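# Build the goal-image block structure on the table

## Task

Assemble on the table the block structure shown in the goal image, with every block lined up squarely against the others exactly as pictured.

## Robot and tools

Robot: two arms in a physics simulator. left_arm carries a left hand and has its base near (+0.006, +0.253, 0) m. right_arm carries a right hand and has its base near (-0.010, -0.229, 0) m. Each base is yawed very slightly. A two-camera stand is fixed behind the arms.

Scene frame: the origin is at table-top height, halfway between the arms' nominal bases. +x points out over the table, +z points up, and left_arm sits on the +y side. Image left and right do not follow the arm names. Reported hand positions (m) and quaternions (wxyz) use this frame and can be off by a few cm.

Hand point: this point is fixed to the palm, 0.05 m in front of it and 0.15 m from the wrist mounting face along the fingers. Its +z runs along straight fingers and +y comes out of the palm. For the right hand +x points away from the thumb; for the left hand it points toward the thumb. Straight fingertips reach 0.06 to 0.07 m past the point and sit 0.06 m behind it along -y. A wrist bracket on the little-finger side can strike objects.

Command row: 28 numbers, each in [-1, 1], and both arms are always included. Order: left_arm dx, dy, dz, rx, ry, rz; left thumb_turn, thumb_bend, index, middle, ring, little; left force_limit, speed. Then the same 14 for right_arm. The six pose numbers are an offset, not a pose. They are measured along that arm's own Hand target axes, starting from the Hand target at the start of the action or move. 1.0 equals 0.6 m or 180 degrees. rx, ry, rz form a single rotation vector. Every row of one action or move counts from that same start, so sending an offset again moves the arm further. All-zero pose numbers re-request the current Hand target.

Finger numbers are absolute targets. For every motor, -1 is open or straight and +1 is closed. thumb_turn +1 puts the thumb in front of the palm, facing the fingers. force_limit runs from about 0 N at -1 to 10 N at +1 (15 N for the two thumb motors). speed rises linearly from near zero at -1 to full at +0.48 and stays full above that. A hand has no 'leave unchanged' value, so resend its last executed eight numbers to keep it as it is. If nothing has been sent to that hand yet, use its hand_measured values plus hand_force_limit and hand_speed. With the thumb turned in, the hand grips objects about 0.035 to 0.065 m thick. For a gentle grip, close with speed at -0.94 or lower. To grip harder, raise force_limit and send a target that is more closed than hand_measured.

Tools:
- execute_actions(actions, cameras): actions holds up to 15 rows of 28 numbers, one per 1/30 s step. A shorter list keeps its last row for the remaining steps. An empty list returns camera images.
- move(target, speed, blend, blocking, cameras): moves each hand point in a straight line toward the offset target. target is one row, or up to 15 rows that all count from the same starting Hand targets. speed is in m/s, from 0.002 to 4.3 (default 0.25). Rotation is capped at twice that value in rad/s. blend is in metres and rounds corners. blocking=false returns early while the arms keep moving. Moves do not avoid obstacles or the other arm. The result adds a 'move:' line: done, off_target, moving, held or fault, plus limits such as paced or held.
- wait(seconds 0 to 10), stop(), show_instructions(), finished_scene(scene, an integer 1 to 3).
- zoom_image(camera, region [x0, y0, x1, y1] in pixels, each side at most 504): enlarges part of the most recent image from cam_high, cam_left_wrist or cam_right_wrist (each 672x504).

Results: each result includes end_effector_position and end_effector_quat_wxyz. It also gives Hand target, the last commanded pose after clipping, which is where the next offsets start. Joint positions, velocities and torques are included, plus hand_measured, hand_stopped_by (moving, target, force, stalled, fault) and hand_load_n. hand_load_n is in N, positive when something pushes a finger open. A load near 0 on a held object means the grip was lost. Calls that run actions also give end_effector_position at some steps. A MOTOR HOT line warns that an arm will soon drop.

Behaviour: the controller limits orientation to 40 degrees from the measured orientation at each step. Arms often come to rest 1 to 3 cm short of the command, usually low, and this does not mean contact. To close the gap, send the missing distance as a new offset. A blocked arm keeps pushing until you command a target back past it. Keep paths away from an arm's own base, since passing close can flip the shoulder posture.

Avoid: dropping blocks, releasing blocks that are still moving, and fast or hard contact, especially with fixed or heavy things. Do not overload fingers, and never let the arms or hands press on each other. Do not leave any block off the table, and avoid long stretched holds that overheat motors. The finished structure has to stay standing on its own once the hands let go.

Each tool is called as name(argument=value, ...), one argument or row to a line, values as JSON.

Reference images:

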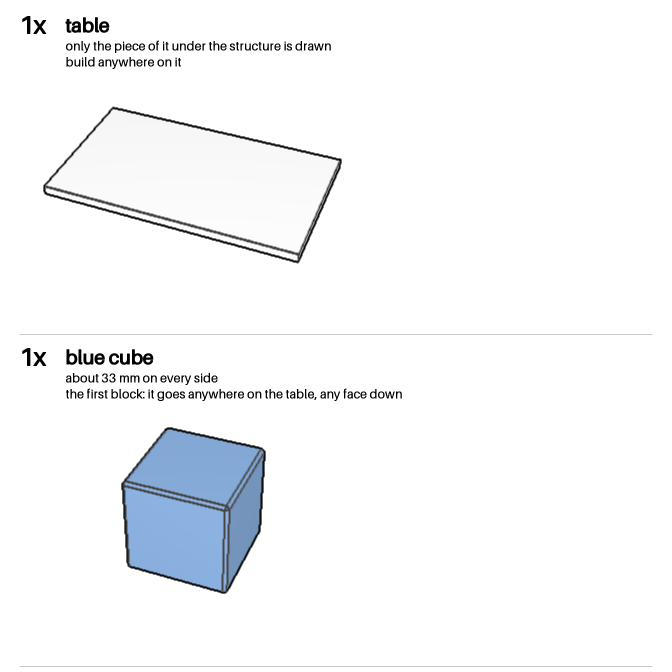

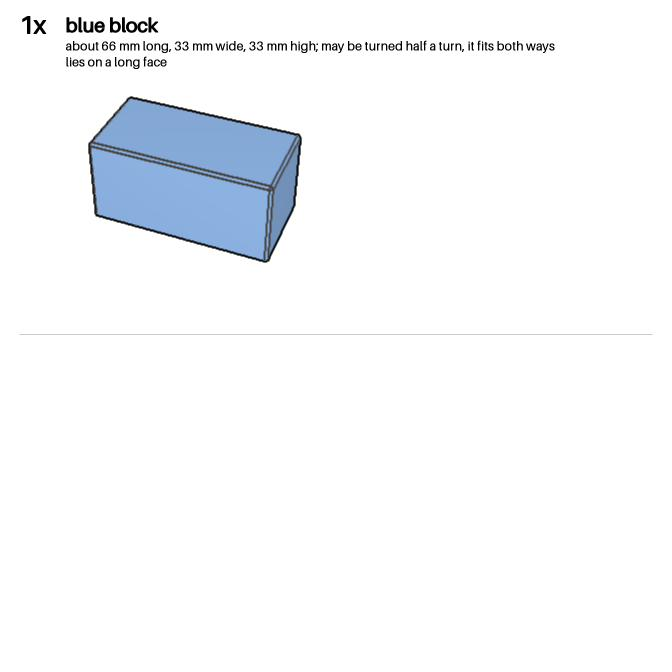

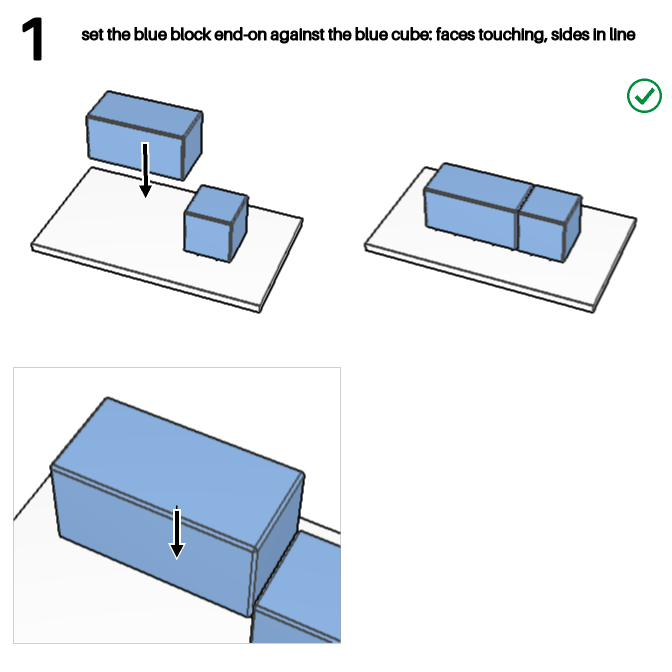

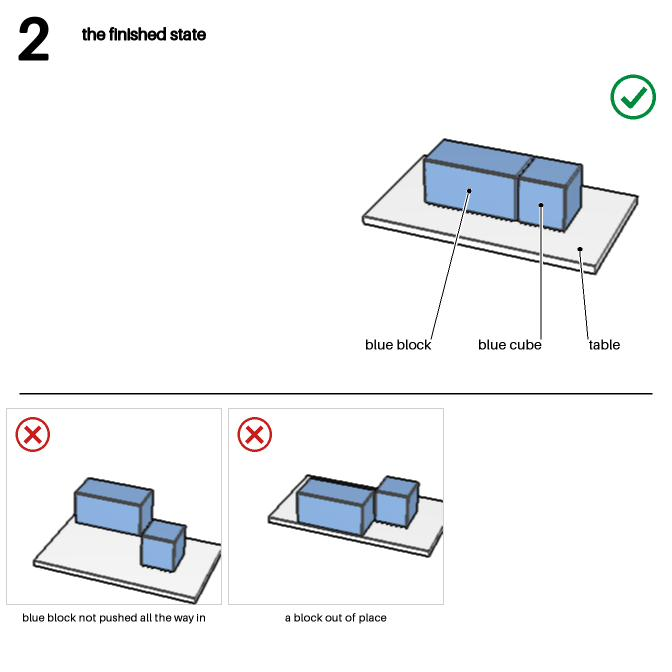

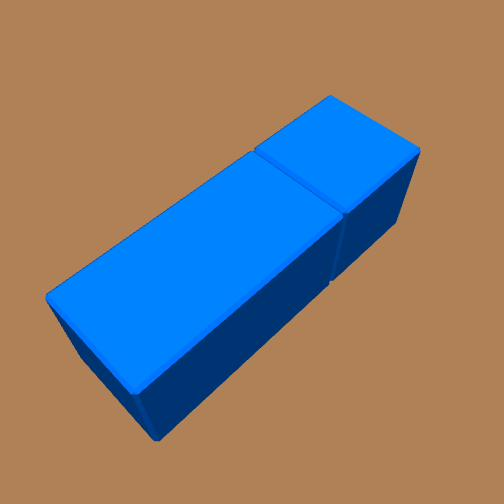

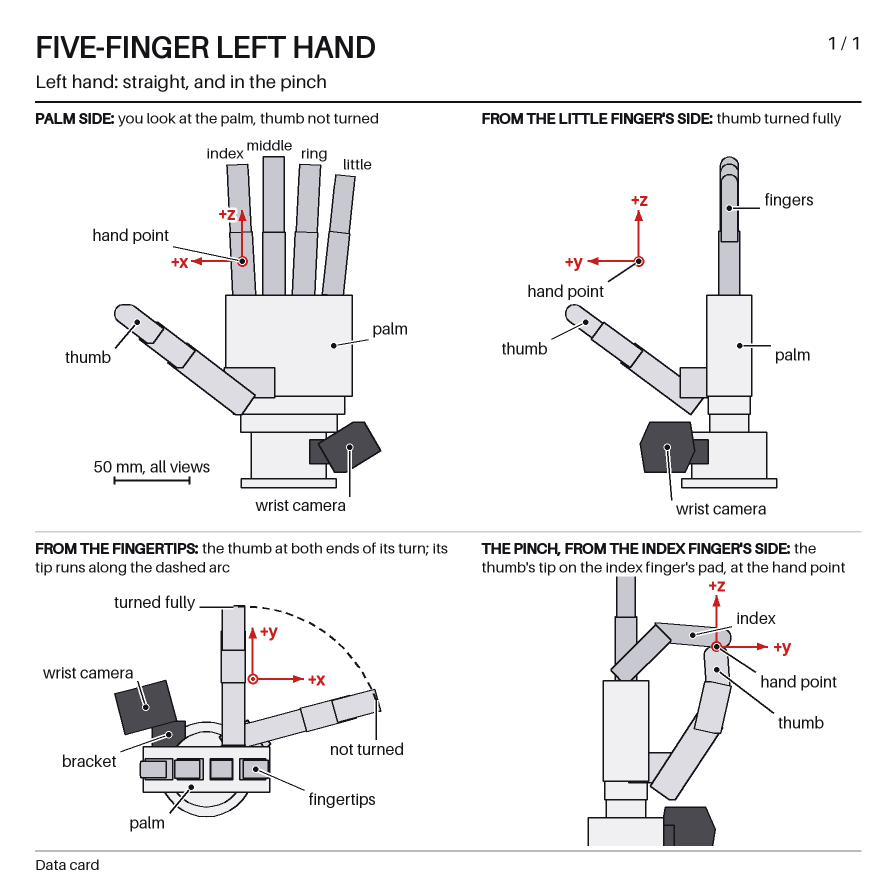

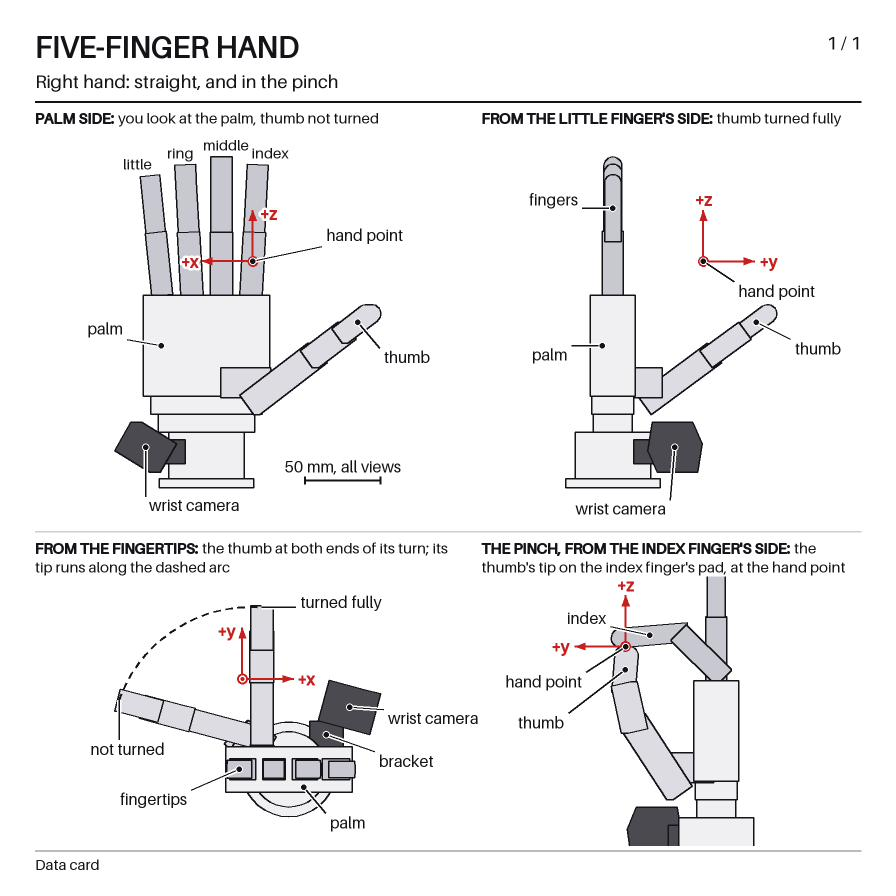

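## Session

execute_actions(
  actions=[],
)

Scene clock: 0.00 s.
left_arm: end_effector_position=(+0.0205, +0.4770, +0.2727) hand_measured=(-1.000, -1.000, -1.000, -1.000, -1.000, -1.000) hand_load_n=(+0.0, +0.0, -0.5, +0.0, +0.0, +0.0) hand_stopped_by=(target, target, target, target, target, target) hand_force_limit=0.00 hand_speed=-0.80 end_effector_quat_wxyz=(-0.310, +0.583, +0.703, +0.266) | right_arm: end_effector_position=(+0.4241, -0.2157, +0.2626) hand_measured=(-1.000, -1.000, -1.000, -1.000, -1.000, -1.000) hand_load_n=(+0.0, +0.0, +0.0, +0.0, +0.0, +0.0) hand_stopped_by=(target, target, target, target, target, target) hand_force_limit=0.00 hand_speed=-0.80 end_effector_quat_wxyz=(+0.015, +0.943, +0.333, -0.005)
Joint positions: left_arm=[1.866 0.151 0.622 -1.206 0.115 -1.484] | right_arm=[0.258 1.461 1.498 -1.614 0.031 -2.049]
Joint velocities: within noise
Joint torques (N m): no reading
Heat: left arm: hottest waist 37 °C; right arm: hottest waist 34 °C.
Hand target: left_arm +0.0204, +0.4774, +0.2874; -0.321, +0.580, +0.697, +0.273 | right_arm +0.4295, -0.2146, +0.2700; +0.016, +0.943, +0.333, +0.005

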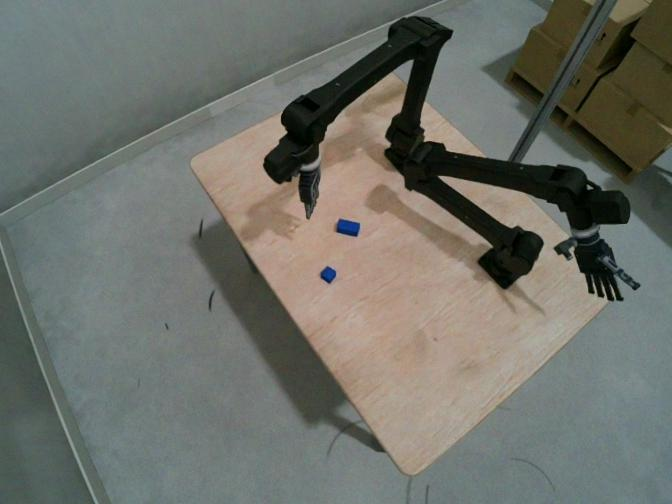

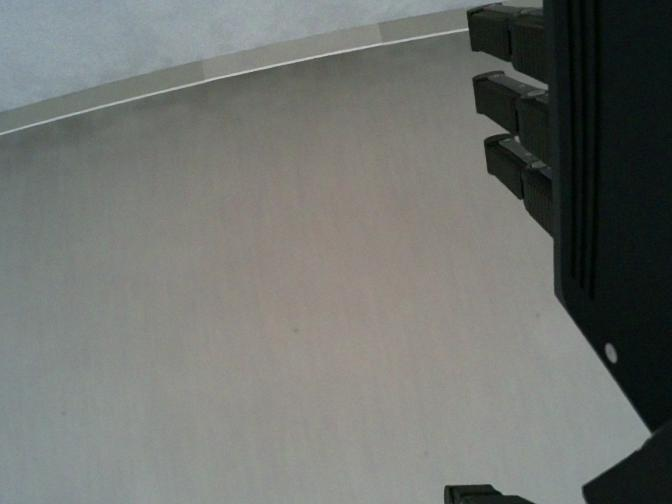

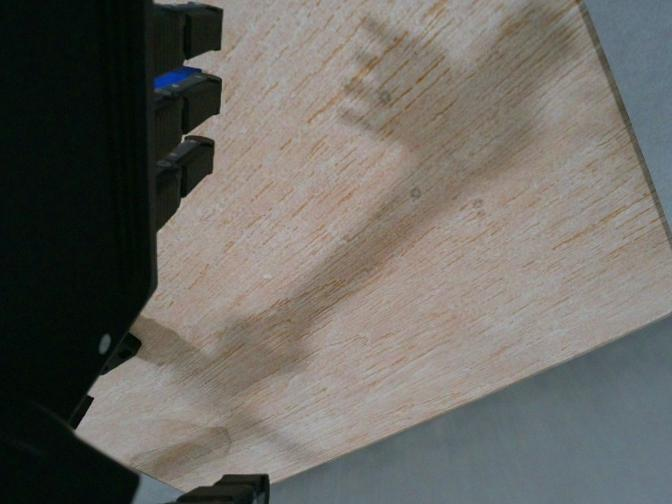

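zoom_image(
  camera="cam_high",
  region=[290, 200, 380, 300],
)

zoom_image(
  camera="cam_high",
  region=[250, 100, 500, 300],
)

Scaled by 5.040 from the camera's 672x504 image, which has a finer 960x720 frame.

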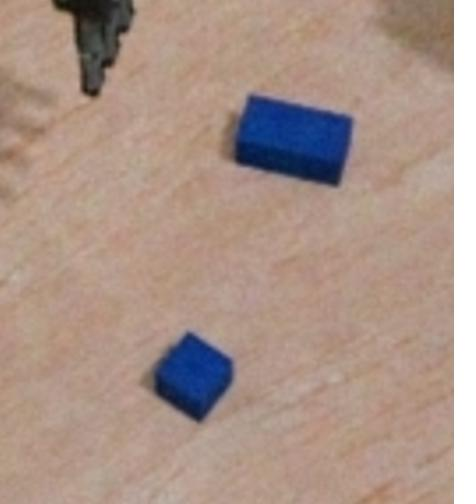

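Scaled by 2.016 from the camera's 672x504 image, which has a finer 960x720 frame.

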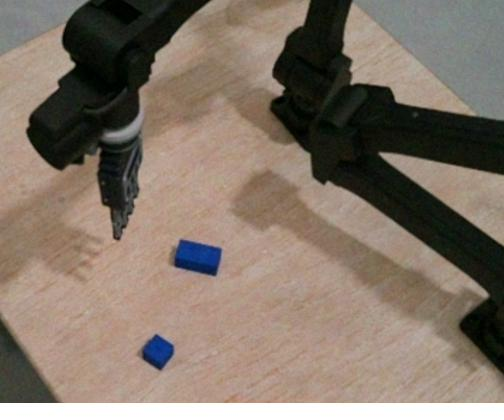

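move(
  target=[0,0,0,0,0,0,-1,-1,-1,-1,-1,-1,0.0,-0.8, 0.1783,-0.2727,0.2,0.2308,0.3045,0.5477,1,-0.7,-0.5,-0.5,-1,-1,0.0,0.0],
  speed=0.25,
  cameras=["all"],
)

Scene clock: 162.63 s.
left_arm: end_effector_position=(+0.0205, +0.4770, +0.2727) hand_measured=(-1.000, -1.000, -1.000, -1.000, -1.000, -1.000) hand_load_n=(+0.0, +0.0, +0.0, +0.0, +0.0, +0.0) hand_stopped_by=(target, target, target, target, target, target) hand_force_limit=0.00 hand_speed=-0.80 end_effector_quat_wxyz=(-0.310, +0.583, +0.703, +0.266) | right_arm: end_effector_position=(+0.4121, -0.0281, +0.1365) hand_measured=(+1.000, -0.700, -0.500, -0.500, -1.000, -1.000) hand_load_n=(+0.0, +0.0, +0.0, +0.0, +0.0, +0.0) hand_stopped_by=(target, target, target, target, target, target) hand_force_limit=0.00 hand_speed=0.00 end_effector_quat_wxyz=(-0.398, +0.716, -0.499, +0.283)
Joint positions: left_arm=[1.866 0.151 0.622 -1.206 0.115 -1.484] | right_arm=[0.45 1.151 0.673 -0.072 0.042 0.017]
Joint torques (N m): left_arm=[0.32 3.78 9.2 1.52 0.03 0.05] | right_arm=[-0.44 -9.52 7.49 1.84 0.25 0.09]
Heat: left arm: hottest elbow 40 °C; right arm: hottest elbow 47 °C.
Hand target: left_arm +0.0204, +0.4774, +0.2874; -0.321, +0.580, +0.697, +0.273 | right_arm +0.4124, -0.0236, +0.1443; -0.410, +0.710, -0.496, +0.287
Off the commanded pose: left_arm 0.015 m, 2 deg | right_arm 0.009 m, 2 deg.
move: off_target (left_arm)
camera_calibration:
cam_right_wrist: T_world_to_cam=[[-0.396999, -0.387971, -0.831788, 0.271255], [-0.788715, 0.607683, 0.0929993, 0.327871], [0.469383, 0.692964, -0.547248, 0.0145869], [0, 0, 0, 1]] pos_world=[0.359438, -0.104111, 0.203117]

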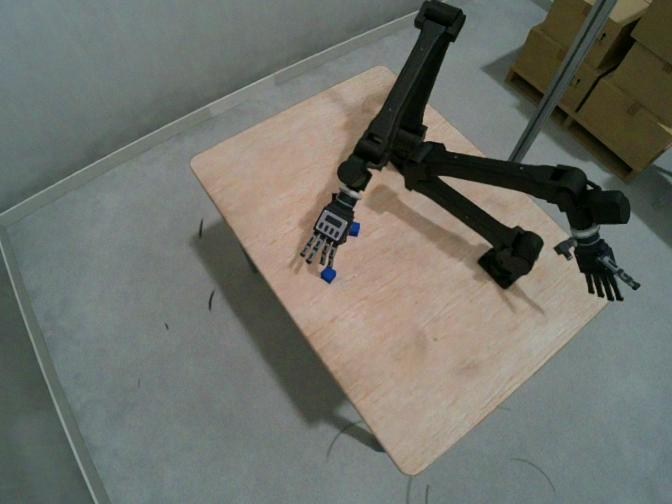

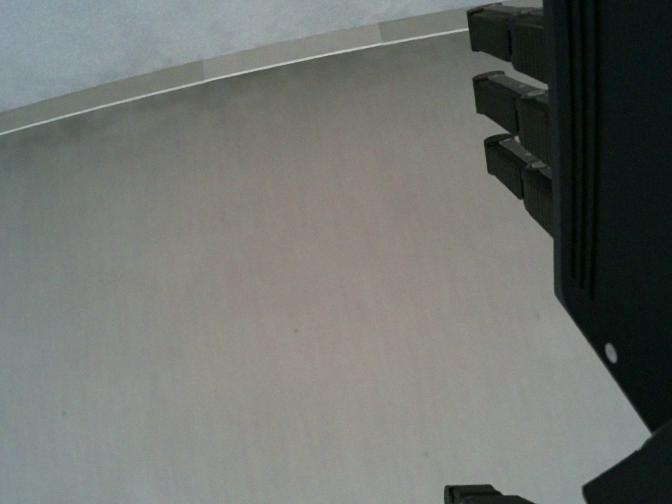

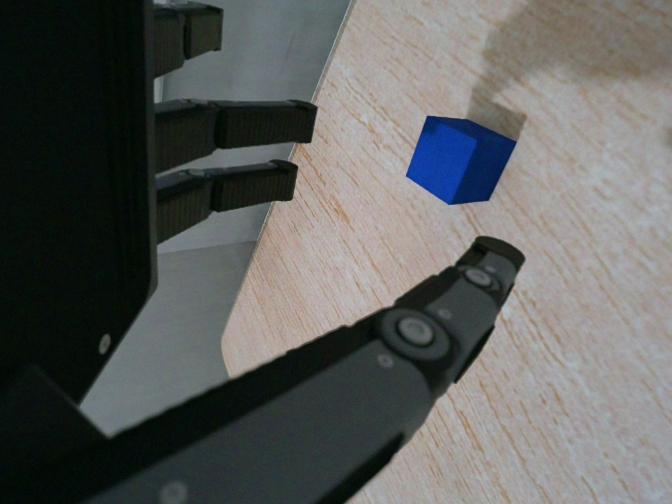

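zoom_image(
  camera="cam_right_wrist",
  region=[380, 90, 540, 290],
)

Scaled by 2.520 from the camera's 672x504 image, which has a finer 960x720 frame.

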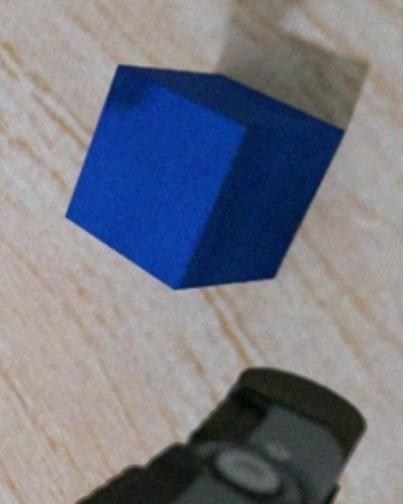

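zoom_image(
  camera="cam_high",
  region=[280, 180, 380, 300],
)

Scaled by 4.200 from the camera's 672x504 image, which has a finer 960x720 frame.

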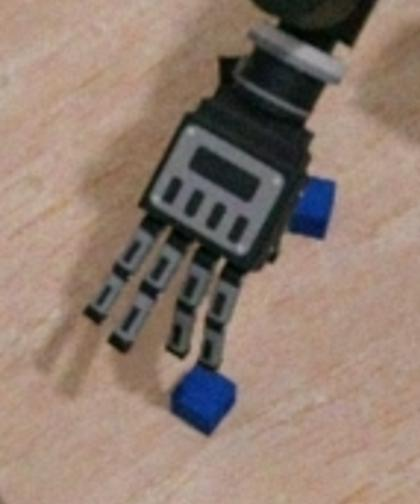

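move(
  target=[0,0,0,0,0,0,-1,-1,-1,-1,-1,-1,0.0,-0.8, 0.003,0.035,0.110,0,0,0,1,-0.7,-0.5,-0.5,-1,-1,0.0,0.0],
  speed=0.15,
  cameras=["cam_high","cam_right_wrist"],
)

Scene clock: 246.63 s.
left_arm: end_effector_position=(+0.0205, +0.4770, +0.2727) hand_measured=(-1.000, -1.000, -1.000, -1.000, -1.000, -1.000) hand_load_n=(+0.0, -0.5, +0.0, +0.0, +0.0, +0.0) hand_stopped_by=(target, target, target, target, target, target) hand_force_limit=0.00 hand_speed=-0.80 end_effector_quat_wxyz=(-0.310, +0.583, +0.703, +0.266) | right_arm: end_effector_position=(+0.4425, -0.0152, +0.0758) hand_measured=(+1.000, -0.700, -0.500, -0.500, -1.000, -1.000) hand_load_n=(-0.5, +0.0, -0.5, +0.0, +0.0, +0.0) hand_stopped_by=(target, target, target, target, target, target) hand_force_limit=0.00 hand_speed=0.00 end_effector_quat_wxyz=(-0.392, +0.720, -0.501, +0.278)
Joint positions: left_arm=[1.866 0.151 0.622 -1.206 0.115 -1.484] | right_arm=[0.45 1.366 0.673 0.125 0.041 0.017]
Joint torques (N m): left_arm=[-0.03 3.55 9.26 1.68 0.02 0] | right_arm=[-1.67 -11.28 8.75 1.78 -0.08 0.01]
Heat: left arm: hottest elbow 41 °C; right arm: hottest elbow 45 °C.
Hand target: left_arm +0.0204, +0.4774, +0.2874; -0.321, +0.580, +0.697, +0.273 | right_arm +0.4569, -0.0093, +0.0932; -0.410, +0.710, -0.496, +0.287
Off the commanded pose: left_arm 0.015 m, 2 deg | right_arm 0.023 m, 3 deg.
move: off_target (left_arm, right_arm)
camera_calibration:
cam_right_wrist: T_world_to_cam=[[-0.410673, -0.393224, -0.822632, 0.243101], [-0.787703, 0.607402, 0.102893, 0.348337], [0.459208, 0.690245, -0.559187, -0.0364951], [0, 0, 0, 1]] pos_world=[0.39098, -0.0907975, 0.143733]
Images, in order (width x height): cam_high 672x504, cam_right_wrist 672x504.

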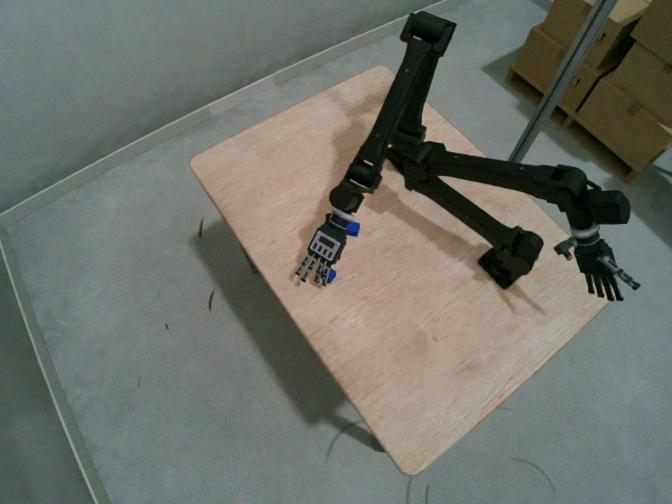

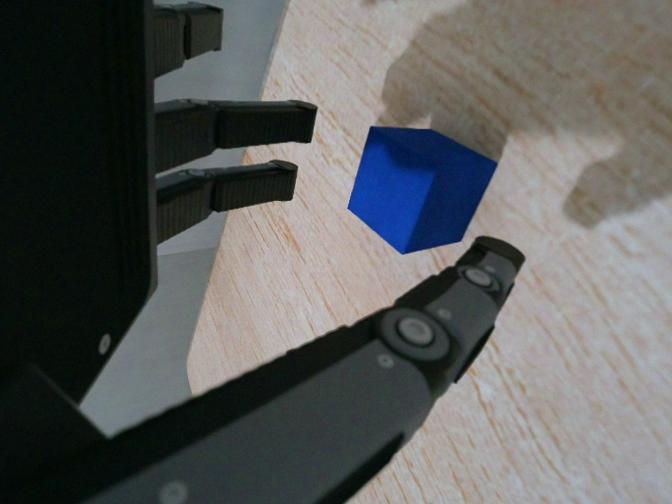

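move(
  target=[0,0,0,0,0,0,-1,-1,-1,-1,-1,-1,0.0,-0.8, 0.0037,0.020,0.036,0,0,0,1,-0.7,-0.5,-0.5,-1,-1,0.0,0.0],
  speed=0.1,
  cameras=["cam_high","cam_right_wrist"],
)

Scene clock: 278.97 s.
left_arm: end_effector_position=(+0.0205, +0.4770, +0.2727) hand_measured=(-1.000, -1.000, -1.000, -1.000, -1.000, -1.000) hand_load_n=(+0.0, +0.0, +0.0, +0.0, +0.0, +0.0) hand_stopped_by=(target, target, target, target, target, target) hand_force_limit=0.00 hand_speed=-0.80 end_effector_quat_wxyz=(-0.310, +0.583, +0.703, +0.266) | right_arm: end_effector_position=(+0.4508, -0.0105, +0.0579) hand_measured=(+1.000, -0.700, -0.500, -0.500, -1.000, -1.000) hand_load_n=(+0.0, +0.0, +0.0, +0.0, +0.0, +0.0) hand_stopped_by=(target, target, target, target, target, target) hand_force_limit=0.00 hand_speed=0.00 end_effector_quat_wxyz=(-0.396, +0.719, -0.499, +0.277)
Joint positions: left_arm=[1.866 0.151 0.622 -1.206 0.115 -1.484] | right_arm=[0.45 1.432 0.673 0.196 0.035 0.017]
Joint torques (N m): left_arm=[0.03 3.43 9.17 1.65 0.07 0.06] | right_arm=[-2.02 -10.4 8.91 1.96 -0.08 -0.01]
Heat: left arm: hottest elbow 41 °C; right arm: hottest elbow 47 °C.
Hand target: left_arm +0.0204, +0.4774, +0.2874; -0.321, +0.580, +0.697, +0.273 | right_arm +0.4696, -0.0071, +0.0719; -0.409, +0.710, -0.496, +0.287
Off the commanded pose: left_arm 0.015 m, 2 deg | right_arm 0.024 m, 2 deg.
move: off_target (left_arm, right_arm)
camera_calibration:
cam_right_wrist: T_world_to_cam=[[-0.405952, -0.391345, -0.825864, 0.231737], [-0.791005, 0.60307, 0.103045, 0.355362], [0.457727, 0.695094, -0.554373, -0.053092], [0, 0, 0, 1]] pos_world=[0.399469, -0.0867148, 0.125332]
Images, in order (width x height): cam_high 672x504, cam_right_wrist 672x504.

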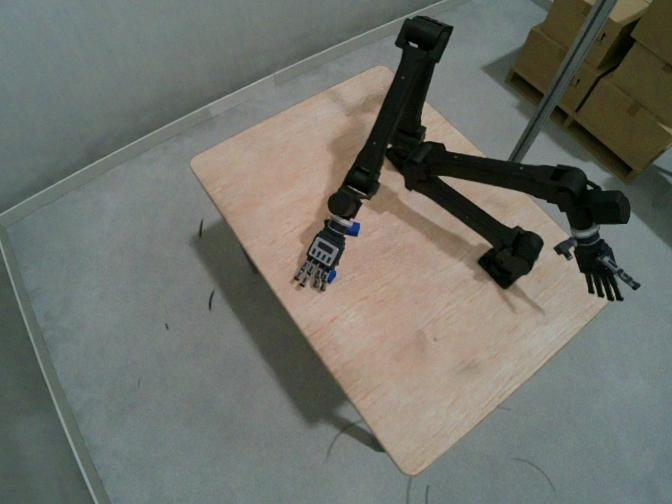

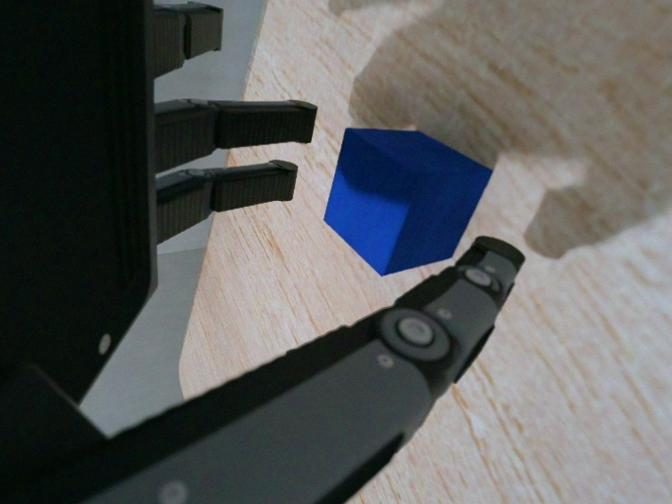

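move(
  target=[0,0,0,0,0,0,-1,-1,-1,-1,-1,-1,0.0,-0.8, 0.0055,0.0112,0.0107,0,0,0,1,-0.7,-0.5,-0.5,-1,-1,0.0,0.0],
  speed=0.1,
  cameras=["cam_high","cam_right_wrist"],
)

zoom_image(
  camera="cam_right_wrist",
  region=[250, 80, 550, 305],
)

Scene clock: 292.97 s.
left_arm: end_effector_position=(+0.0205, +0.4770, +0.2727) hand_measured=(-1.000, -1.000, -1.000, -1.000, -1.000, -1.000) hand_load_n=(+0.0, +0.0, +0.0, +0.0, +0.0, +0.0) hand_stopped_by=(target, target, target, target, target, target) hand_force_limit=0.00 hand_speed=-0.80 end_effector_quat_wxyz=(-0.310, +0.583, +0.703, +0.266) | right_arm: end_effector_position=(+0.4555, -0.0105, +0.0537) hand_measured=(+1.000, -0.700, -0.500, -0.500, -1.000, -1.000) hand_load_n=(+0.0, +0.0, +0.0, +0.0, -0.5, +0.0) hand_stopped_by=(target, target, target, target, target, target) hand_force_limit=0.00 hand_speed=0.00 end_effector_quat_wxyz=(-0.400, +0.717, -0.499, +0.278)
Joint positions: left_arm=[1.866 0.151 0.622 -1.206 0.115 -1.484] | right_arm=[0.444 1.453 0.673 0.227 0.027 0.017]
Joint torques (N m): left_arm=[-0.32 2.61 9.29 1.69 0.02 0.01] | right_arm=[-2.37 -10.87 8.54 1.99 -0.12 -0.04]
Heat: left arm: hottest elbow 42 °C; right arm: hottest elbow 48 °C.
Hand target: left_arm +0.0204, +0.4774, +0.2874; -0.321, +0.580, +0.697, +0.273 | right_arm +0.4727, -0.0093, +0.0629; -0.409, +0.710, -0.496, +0.287
Off the commanded pose: left_arm 0.015 m, 2 deg | right_arm 0.020 m, 2 deg.
move: off_target (left_arm, right_arm)
camera_calibration:
cam_right_wrist: T_world_to_cam=[[-0.399897, -0.385157, -0.831707, 0.227814], [-0.791722, 0.602352, 0.101728, 0.359893], [0.461799, 0.699161, -0.545816, -0.0597923], [0, 0, 0, 1]] pos_world=[0.40365, -0.0872336, 0.120228]
Images, in order (width x height): cam_high 672x504, cam_right_wrist 672x504.

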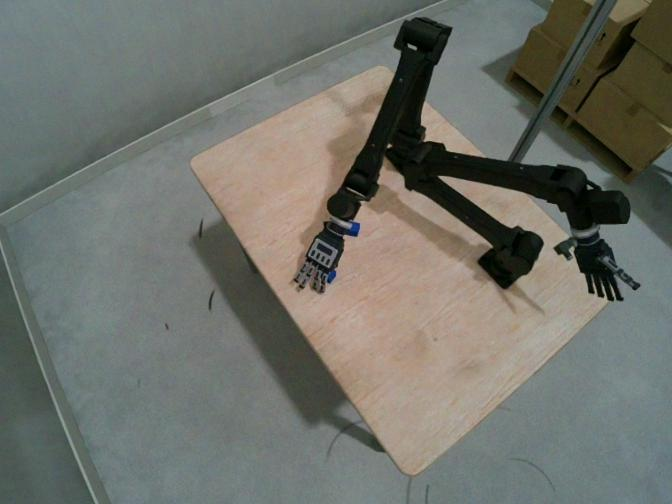

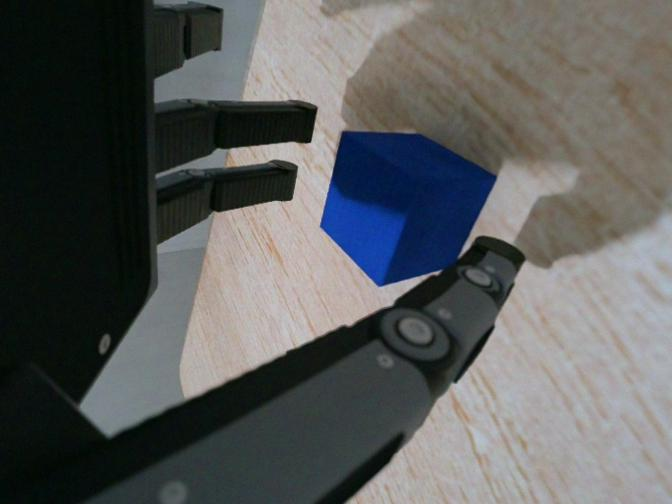

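Scaled by 1.680 from the camera's 672x504 image, which has a finer 960x720 frame.

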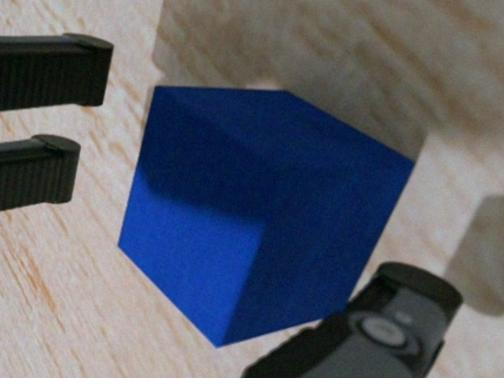

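move(
  target=[0,0,0,0,0,0,-1,-1,-1,-1,-1,-1,0.0,-0.8, 0.003,0.0163,0.0025,0,0,0,1,-0.7,-0.5,-0.5,-1,-1,0.0,0.0],
  speed=0.1,
  cameras=["cam_right_wrist"],
)

Scene clock: 304.53 s.
left_arm: end_effector_position=(+0.0205, +0.4770, +0.2727) hand_measured=(-1.000, -1.000, -1.000, -1.000, -1.000, -1.000) hand_load_n=(+0.0, +0.0, +0.0, +0.0, +0.0, +0.5) hand_stopped_by=(target, target, target, target, target, target) hand_force_limit=0.00 hand_speed=-0.80 end_effector_quat_wxyz=(-0.310, +0.583, +0.703, +0.266) | right_arm: end_effector_position=(+0.4609, -0.0099, +0.0537) hand_measured=(+1.000, -0.700, -0.500, -0.500, -1.000, -1.000) hand_load_n=(+0.0, +0.0, +0.0, +0.0, +0.0, +0.0) hand_stopped_by=(target, target, target, target, target, target) hand_force_limit=0.00 hand_speed=0.00 end_effector_quat_wxyz=(-0.407, +0.712, -0.497, +0.282)
Joint positions: left_arm=[1.866 0.151 0.622 -1.206 0.115 -1.484] | right_arm=[0.44 1.466 0.673 0.259 0.024 0.017]
Joint torques (N m): left_arm=[-0.09 3.37 9.2 1.69 0.04 0.03] | right_arm=[-2.43 -10.52 7.24 1.84 -0.11 -0.08]
Heat: left arm: hottest elbow 42 °C; right arm: hottest elbow 48 °C.
Hand target: left_arm +0.0204, +0.4774, +0.2874; -0.321, +0.580, +0.697, +0.273 | right_arm +0.4699, -0.0122, +0.0537; -0.410, +0.710, -0.496, +0.287
Off the commanded pose: left_arm 0.015 m, 2 deg | right_arm 0.009 m, 1 deg.
move: off_target (left_arm)
camera_calibration:
cam_right_wrist: T_world_to_cam=[[-0.385814, -0.377158, -0.841962, 0.224334], [-0.792843, 0.602202, 0.0935488, 0.364716], [0.471749, 0.703636, -0.531365, -0.0680299], [0, 0, 0, 1]] pos_world=[0.407807, -0.0871555, 0.118613]
Images, in order (width x height): cam_right_wrist 672x504.

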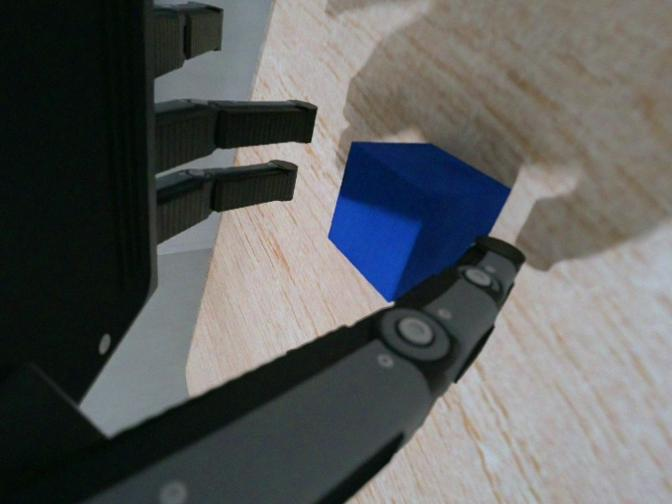

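zoom_image(
  camera="cam_right_wrist",
  region=[300, 110, 550, 320],
)

Scaled by 2.016 from the camera's 672x504 image, which has a finer 960x720 frame.

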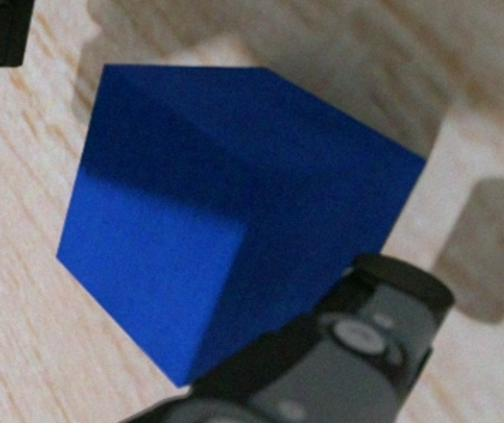

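move(
  target=[0,0,0,0,0,0,-1,-1,-1,-1,-1,-1,0.0,-0.8, -0.0067,0.0233,-0.0073,0,0,0,1,-0.7,-0.5,-0.5,-1,-1,0.0,0.0],
  speed=0.1,
  cameras=["cam_right_wrist"],
)

Scene clock: 344.80 s.
left_arm: end_effector_position=(+0.0205, +0.4770, +0.2727) hand_measured=(-1.000, -1.000, -1.000, -1.000, -1.000, -1.000) hand_load_n=(+0.0, +0.0, +0.0, +0.0, +0.0, +0.0) hand_stopped_by=(target, target, target, target, target, target) hand_force_limit=0.00 hand_speed=-0.80 end_effector_quat_wxyz=(-0.310, +0.583, +0.703, +0.266) | right_arm: end_effector_position=(+0.4574, -0.0116, +0.0502) hand_measured=(+1.000, -0.700, -0.500, -0.500, -1.000, -1.000) hand_load_n=(+0.0, +0.0, +0.0, +0.0, +0.0, +0.0) hand_stopped_by=(target, target, target, target, target, target) hand_force_limit=0.00 hand_speed=0.00 end_effector_quat_wxyz=(-0.412, +0.709, -0.495, +0.286)
Joint positions: left_arm=[1.866 0.151 0.622 -1.206 0.115 -1.484] | right_arm=[0.44 1.466 0.649 0.297 0.025 0.017]
Joint torques (N m): left_arm=[0.21 3.49 8.98 1.76 0.05 0.06] | right_arm=[-1.08 -10.05 5.91 1.78 0.26 -0.01]
Heat: left arm: hottest elbow 42 °C; right arm: hottest elbow 46 °C.
Hand target: left_arm +0.0204, +0.4774, +0.2874; -0.321, +0.580, +0.697, +0.273 | right_arm +0.4585, -0.0122, +0.0439; -0.410, +0.710, -0.496, +0.287
Off the commanded pose: left_arm 0.015 m, 2 deg | right_arm 0.007 m, 0 deg.
move: off_target (left_arm)
camera_calibration:
cam_right_wrist: T_world_to_cam=[[-0.375044, -0.372814, -0.848735, 0.214919], [-0.793243, 0.602841, 0.0857201, 0.363886], [0.479695, 0.705402, -0.521824, -0.0711302], [0, 0, 0, 1]] pos_world=[0.403374, -0.0890653, 0.114099]
Images, in order (width x height): cam_right_wrist 672x504.

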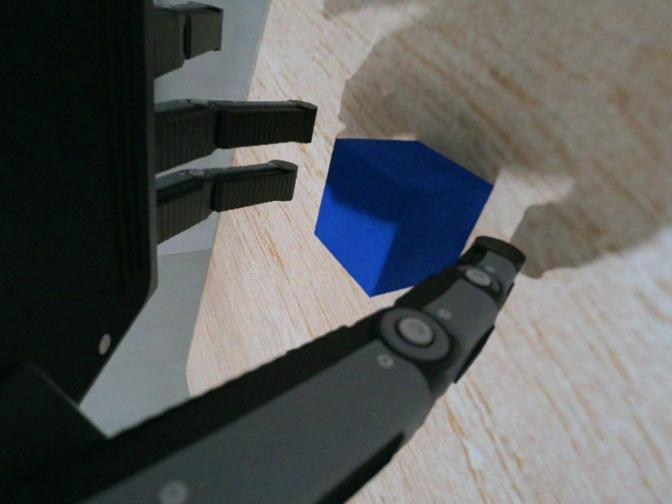

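move(
  target=[0,0,0,0,0,0,-1,-1,-1,-1,-1,-1,0.0,-0.8, 0,0.012,0.003,0,0,0,1,-0.7,-0.5,-0.5,-1,-1,0.0,0.0],
  speed=0.1,
  cameras=["cam_right_wrist"],
)

Scene clock: 353.70 s.
left_arm: end_effector_position=(+0.0205, +0.4770, +0.2727) hand_measured=(-1.000, -1.000, -1.000, -1.000, -1.000, -1.000) hand_load_n=(+0.0, +0.0, -0.5, +0.0, +0.0, +0.0) hand_stopped_by=(target, target, target, target, target, target) hand_force_limit=0.00 hand_speed=-0.80 end_effector_quat_wxyz=(-0.310, +0.583, +0.703, +0.266) | right_arm: end_effector_position=(+0.4561, -0.0121, +0.0433) hand_measured=(+1.000, -0.700, -0.500, -0.500, -1.000, -1.000) hand_load_n=(+0.0, +0.0, +0.5, -0.5, +0.0, +0.0) hand_stopped_by=(target, target, target, target, target, target) hand_force_limit=0.00 hand_speed=0.00 end_effector_quat_wxyz=(-0.412, +0.709, -0.495, +0.286)
Joint positions: left_arm=[1.866 0.151 0.622 -1.206 0.115 -1.484] | right_arm=[0.44 1.481 0.638 0.323 0.025 0.017]
Joint torques (N m): left_arm=[0.03 3.6 9.33 1.76 0 0.03] | right_arm=[-1.14 -10.4 5.81 1.91 0.24 0]
Heat: left arm: hottest elbow 42 °C; right arm: hottest elbow 45 °C.
Hand target: left_arm +0.0204, +0.4774, +0.2874; -0.321, +0.580, +0.697, +0.273 | right_arm +0.4565, -0.0129, +0.0367; -0.409, +0.710, -0.496, +0.287
Off the commanded pose: left_arm 0.015 m, 2 deg | right_arm 0.007 m, 0 deg.
move: off_target (left_arm)
camera_calibration:
cam_right_wrist: T_world_to_cam=[[-0.374706, -0.372675, -0.848946, 0.208202], [-0.793285, 0.602816, 0.0855104, 0.363792], [0.479891, 0.705497, -0.521517, -0.0739091], [0, 0, 0, 1]] pos_world=[0.402073, -0.0895657, 0.107099]
Images, in order (width x height): cam_right_wrist 672x504.

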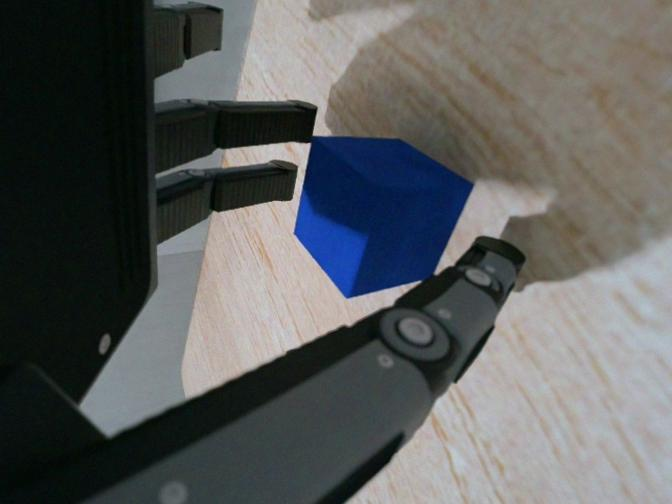

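move(
  target=[0,0,0,0,0,0,-1,-1,-1,-1,-1,-1,0.0,-0.8, 0,0,0,0,0,0,1,-0.3,0.1,0.1,-1,-1,-0.4,-0.93],
  speed=0.1,
  cameras=["cam_right_wrist"],
)

wait(
  seconds=2,
  cameras=["cam_right_wrist"],
)

Scene clock: 376.43 s.
left_arm: end_effector_position=(+0.0205, +0.4770, +0.2727) hand_measured=(-1.000, -1.000, -1.000, -1.000, -1.000, -1.000) hand_load_n=(+0.0, +0.0, +0.0, +0.0, +0.0, +0.0) hand_stopped_by=(target, target, target, target, target, target) hand_force_limit=0.00 hand_speed=-0.80 end_effector_quat_wxyz=(-0.310, +0.583, +0.703, +0.266) | right_arm: end_effector_position=(+0.4562, -0.0121, +0.0433) hand_measured=(+1.000, -0.468, -0.036, -0.050, -1.000, -1.000) hand_load_n=(-1.5, +6.0, +4.5, +2.5, -0.5, +0.0) hand_stopped_by=(target, force, force, force, target, target) hand_force_limit=-0.40 hand_speed=-0.93 end_effector_quat_wxyz=(-0.412, +0.709, -0.495, +0.286)
Joint positions: left_arm=[1.866 0.151 0.622 -1.206 0.115 -1.484] | right_arm=[0.44 1.481 0.638 0.324 0.026 0.017]
Joint torques (N m): left_arm=[0.21 3.66 9.13 1.62 0.01 0.05] | right_arm=[-1.32 -10.7 6 1.83 0.25 -0.03]
Heat: left arm: hottest elbow 42 °C; right arm: hottest elbow 44 °C.
Hand target: left_arm +0.0204, +0.4774, +0.2874; -0.321, +0.580, +0.697, +0.273 | right_arm +0.4565, -0.0129, +0.0367; -0.409, +0.710, -0.496, +0.287
Off the commanded pose: left_arm 0.015 m, 2 deg | right_arm 0.007 m, 0 deg.
move: off_target (left_arm)
camera_calibration:
cam_right_wrist: T_world_to_cam=[[-0.374422, -0.372587, -0.84911, 0.208112], [-0.793115, 0.603099, 0.0850921, 0.363933], [0.480393, 0.705302, -0.521317, -0.0741277], [0, 0, 0, 1]] pos_world=[0.402172, -0.0896652, 0.107098]
Images, in order (width x height): cam_right_wrist 672x504.

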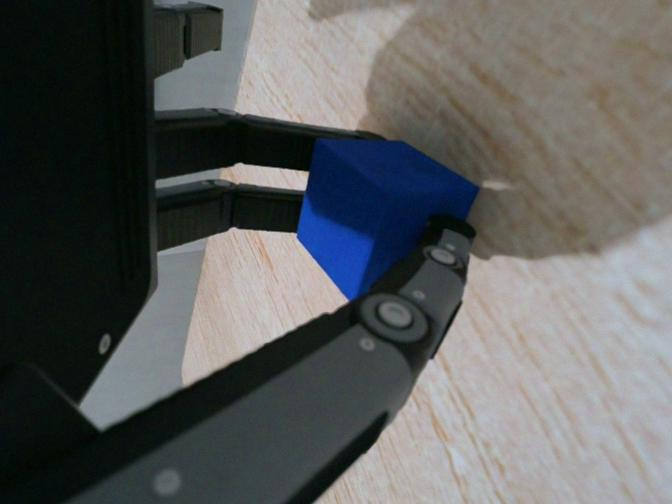

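Scene clock: 378.43 s.
left_arm: end_effector_position=(+0.0205, +0.4770, +0.2727) hand_measured=(-1.000, -1.000, -1.000, -1.000, -1.000, -1.000) hand_load_n=(+0.0, +0.0, +0.0, +0.0, +0.0, +0.0) hand_stopped_by=(target, target, target, target, target, target) hand_force_limit=0.00 hand_speed=-0.80 end_effector_quat_wxyz=(-0.310, +0.583, +0.703, +0.266) | right_arm: end_effector_position=(+0.4562, -0.0121, +0.0433) hand_measured=(+1.000, -0.468, -0.036, -0.050, -1.000, -1.000) hand_load_n=(-2.0, +6.0, +4.5, +2.5, +0.0, +0.0) hand_stopped_by=(target, force, force, force, target, target) hand_force_limit=-0.40 hand_speed=-0.93 end_effector_quat_wxyz=(-0.412, +0.709, -0.495, +0.286)
Joint positions: left_arm=[1.866 0.151 0.622 -1.206 0.115 -1.484] | right_arm=[0.44 1.481 0.638 0.324 0.026 0.017]
Joint torques (N m): left_arm=[0.5 3.08 9.03 1.47 0.02 0.04] | right_arm=[-1.2 -10.34 5.86 1.91 0.21 0.01]
Heat: left arm: hottest elbow 42 °C; right arm: hottest elbow 43 °C.
Hand target: left_arm +0.0204, +0.4774, +0.2874; -0.321, +0.580, +0.697, +0.273 | right_arm +0.4565, -0.0129, +0.0367; -0.409, +0.710, -0.496, +0.287
Off the commanded pose: left_arm 0.015 m, 2 deg | right_arm 0.007 m, 0 deg.
wait: 2.00 s; at rest by 0.17 s
camera_calibration:
cam_right_wrist: T_world_to_cam=[[-0.374422, -0.372587, -0.84911, 0.208112], [-0.793115, 0.603099, 0.0850921, 0.363933], [0.480393, 0.705302, -0.521317, -0.0741277], [0, 0, 0, 1]] pos_world=[0.402172, -0.0896652, 0.107098]
Images, in order (width x height): cam_right_wrist 672x504.

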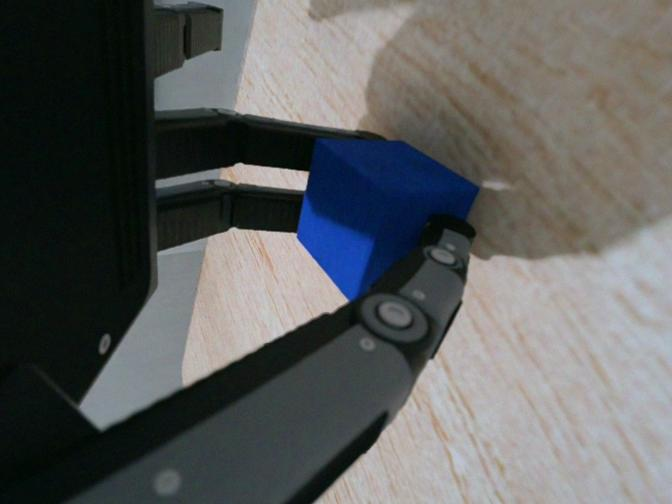

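move(
  target=[
    [0,0,0,0,0,0,-1,-1,-1,-1,-1,-1,0.0,-0.8, 0,-0.0866,-0.05,0,0,0,1,-0.3,0.1,0.1,-1,-1,-0.4,-0.93],
    [0,0,0,0,0,0,-1,-1,-1,-1,-1,-1,0.0,-0.8, 0.1563,0.0498,-0.263,0,-0.1058,-0.0611,1,-0.3,0.1,0.1,-1,-1,-0.4,-0.93],
  ],
  speed=0.12,
  cameras=["cam_high","cam_right_wrist"],
)

Scene clock: 416.00 s.
left_arm: end_effector_position=(+0.0205, +0.4770, +0.2727) hand_measured=(-1.000, -1.000, -1.000, -1.000, -1.000, -1.000) hand_load_n=(+0.0, +0.0, +0.0, +0.0, +0.0, +0.0) hand_stopped_by=(target, target, target, target, target, target) hand_force_limit=0.00 hand_speed=-0.80 end_effector_quat_wxyz=(-0.310, +0.583, +0.703, +0.266) | right_arm: end_effector_position=(+0.3463, -0.1514, +0.0862) hand_measured=(+1.000, -0.468, -0.036, -0.050, -1.000, -1.000) hand_load_n=(-2.0, +5.5, +4.5, +2.5, +0.0, +0.0) hand_stopped_by=(target, force, force, force, target, target) hand_force_limit=-0.40 hand_speed=-0.93 end_effector_quat_wxyz=(-0.456, +0.791, -0.356, +0.199)
Joint positions: left_arm=[1.866 0.151 0.622 -1.206 0.115 -1.484] | right_arm=[-0.079 1.087 0.501 -0.153 -0.721 -0.53]
Joint torques (N m): left_arm=[0.91 2.84 9.06 1.72 0.04 0.02] | right_arm=[-1.73 -7.3 7.13 0.81 -0.57 -0.15]
Heat: left arm: hottest elbow 43 °C; right arm: hottest elbow 42 °C.
Hand target: left_arm +0.0204, +0.4774, +0.2874; -0.321, +0.580, +0.697, +0.273 | right_arm +0.3464, -0.1530, +0.0900; -0.457, +0.791, -0.352, +0.204
Off the commanded pose: left_arm 0.015 m, 2 deg | right_arm 0.004 m, 1 deg.
move: off_target (left_arm)
camera_calibration:
cam_right_wrist: T_world_to_cam=[[-0.222191, -0.486082, -0.845195, 0.0812134], [-0.958448, 0.267957, 0.0978578, 0.362433], [0.178909, 0.831819, -0.525422, 0.223139], [0, 0, 0, 1]] pos_world=[0.325496, -0.243251, 0.150416]
Images, in order (width x height): cam_high 672x504, cam_right_wrist 672x504.

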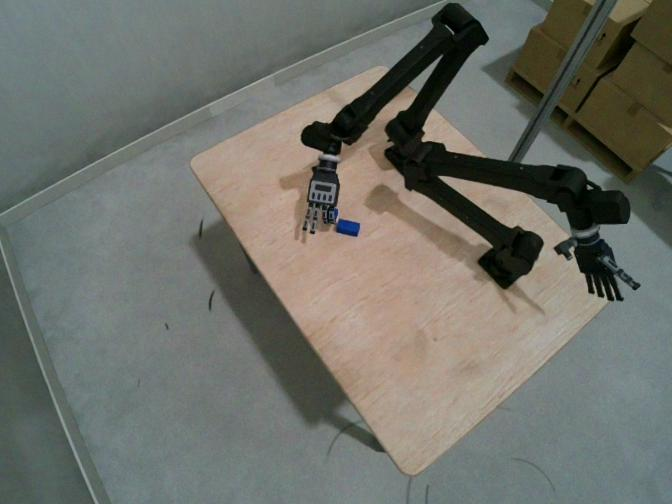

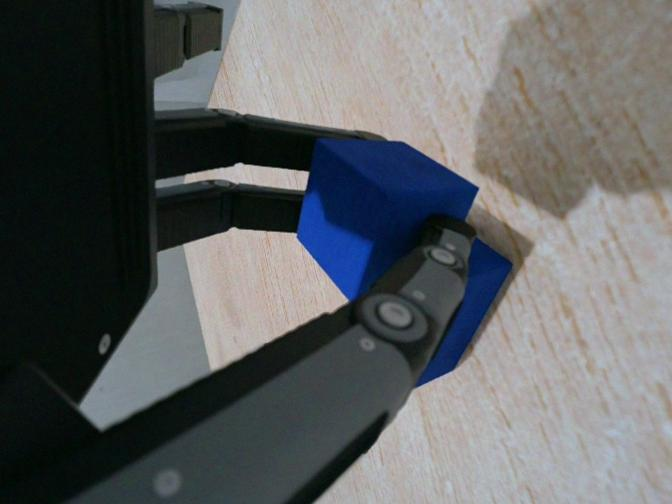

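zoom_image(
  camera="cam_right_wrist",
  region=[270, 110, 560, 400],
)

zoom_image(
  camera="cam_high",
  region=[290, 180, 390, 260],
)

Scaled by 1.738 from the camera's 672x504 image, which has a finer 960x720 frame.

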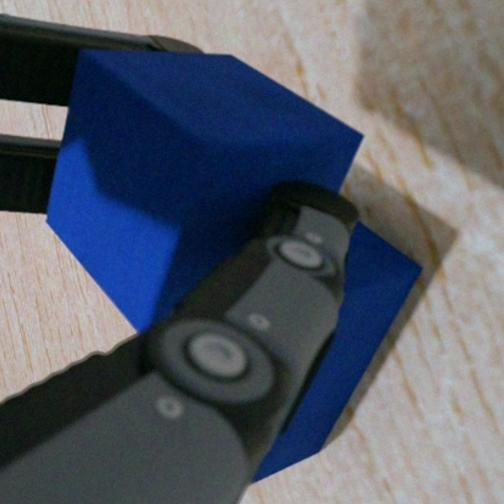

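Scaled by 5.040 from the camera's 672x504 image, which has a finer 960x720 frame.

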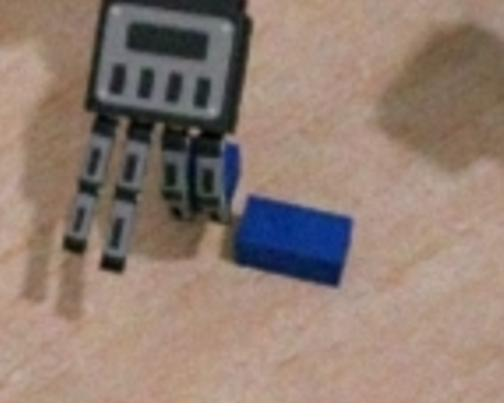

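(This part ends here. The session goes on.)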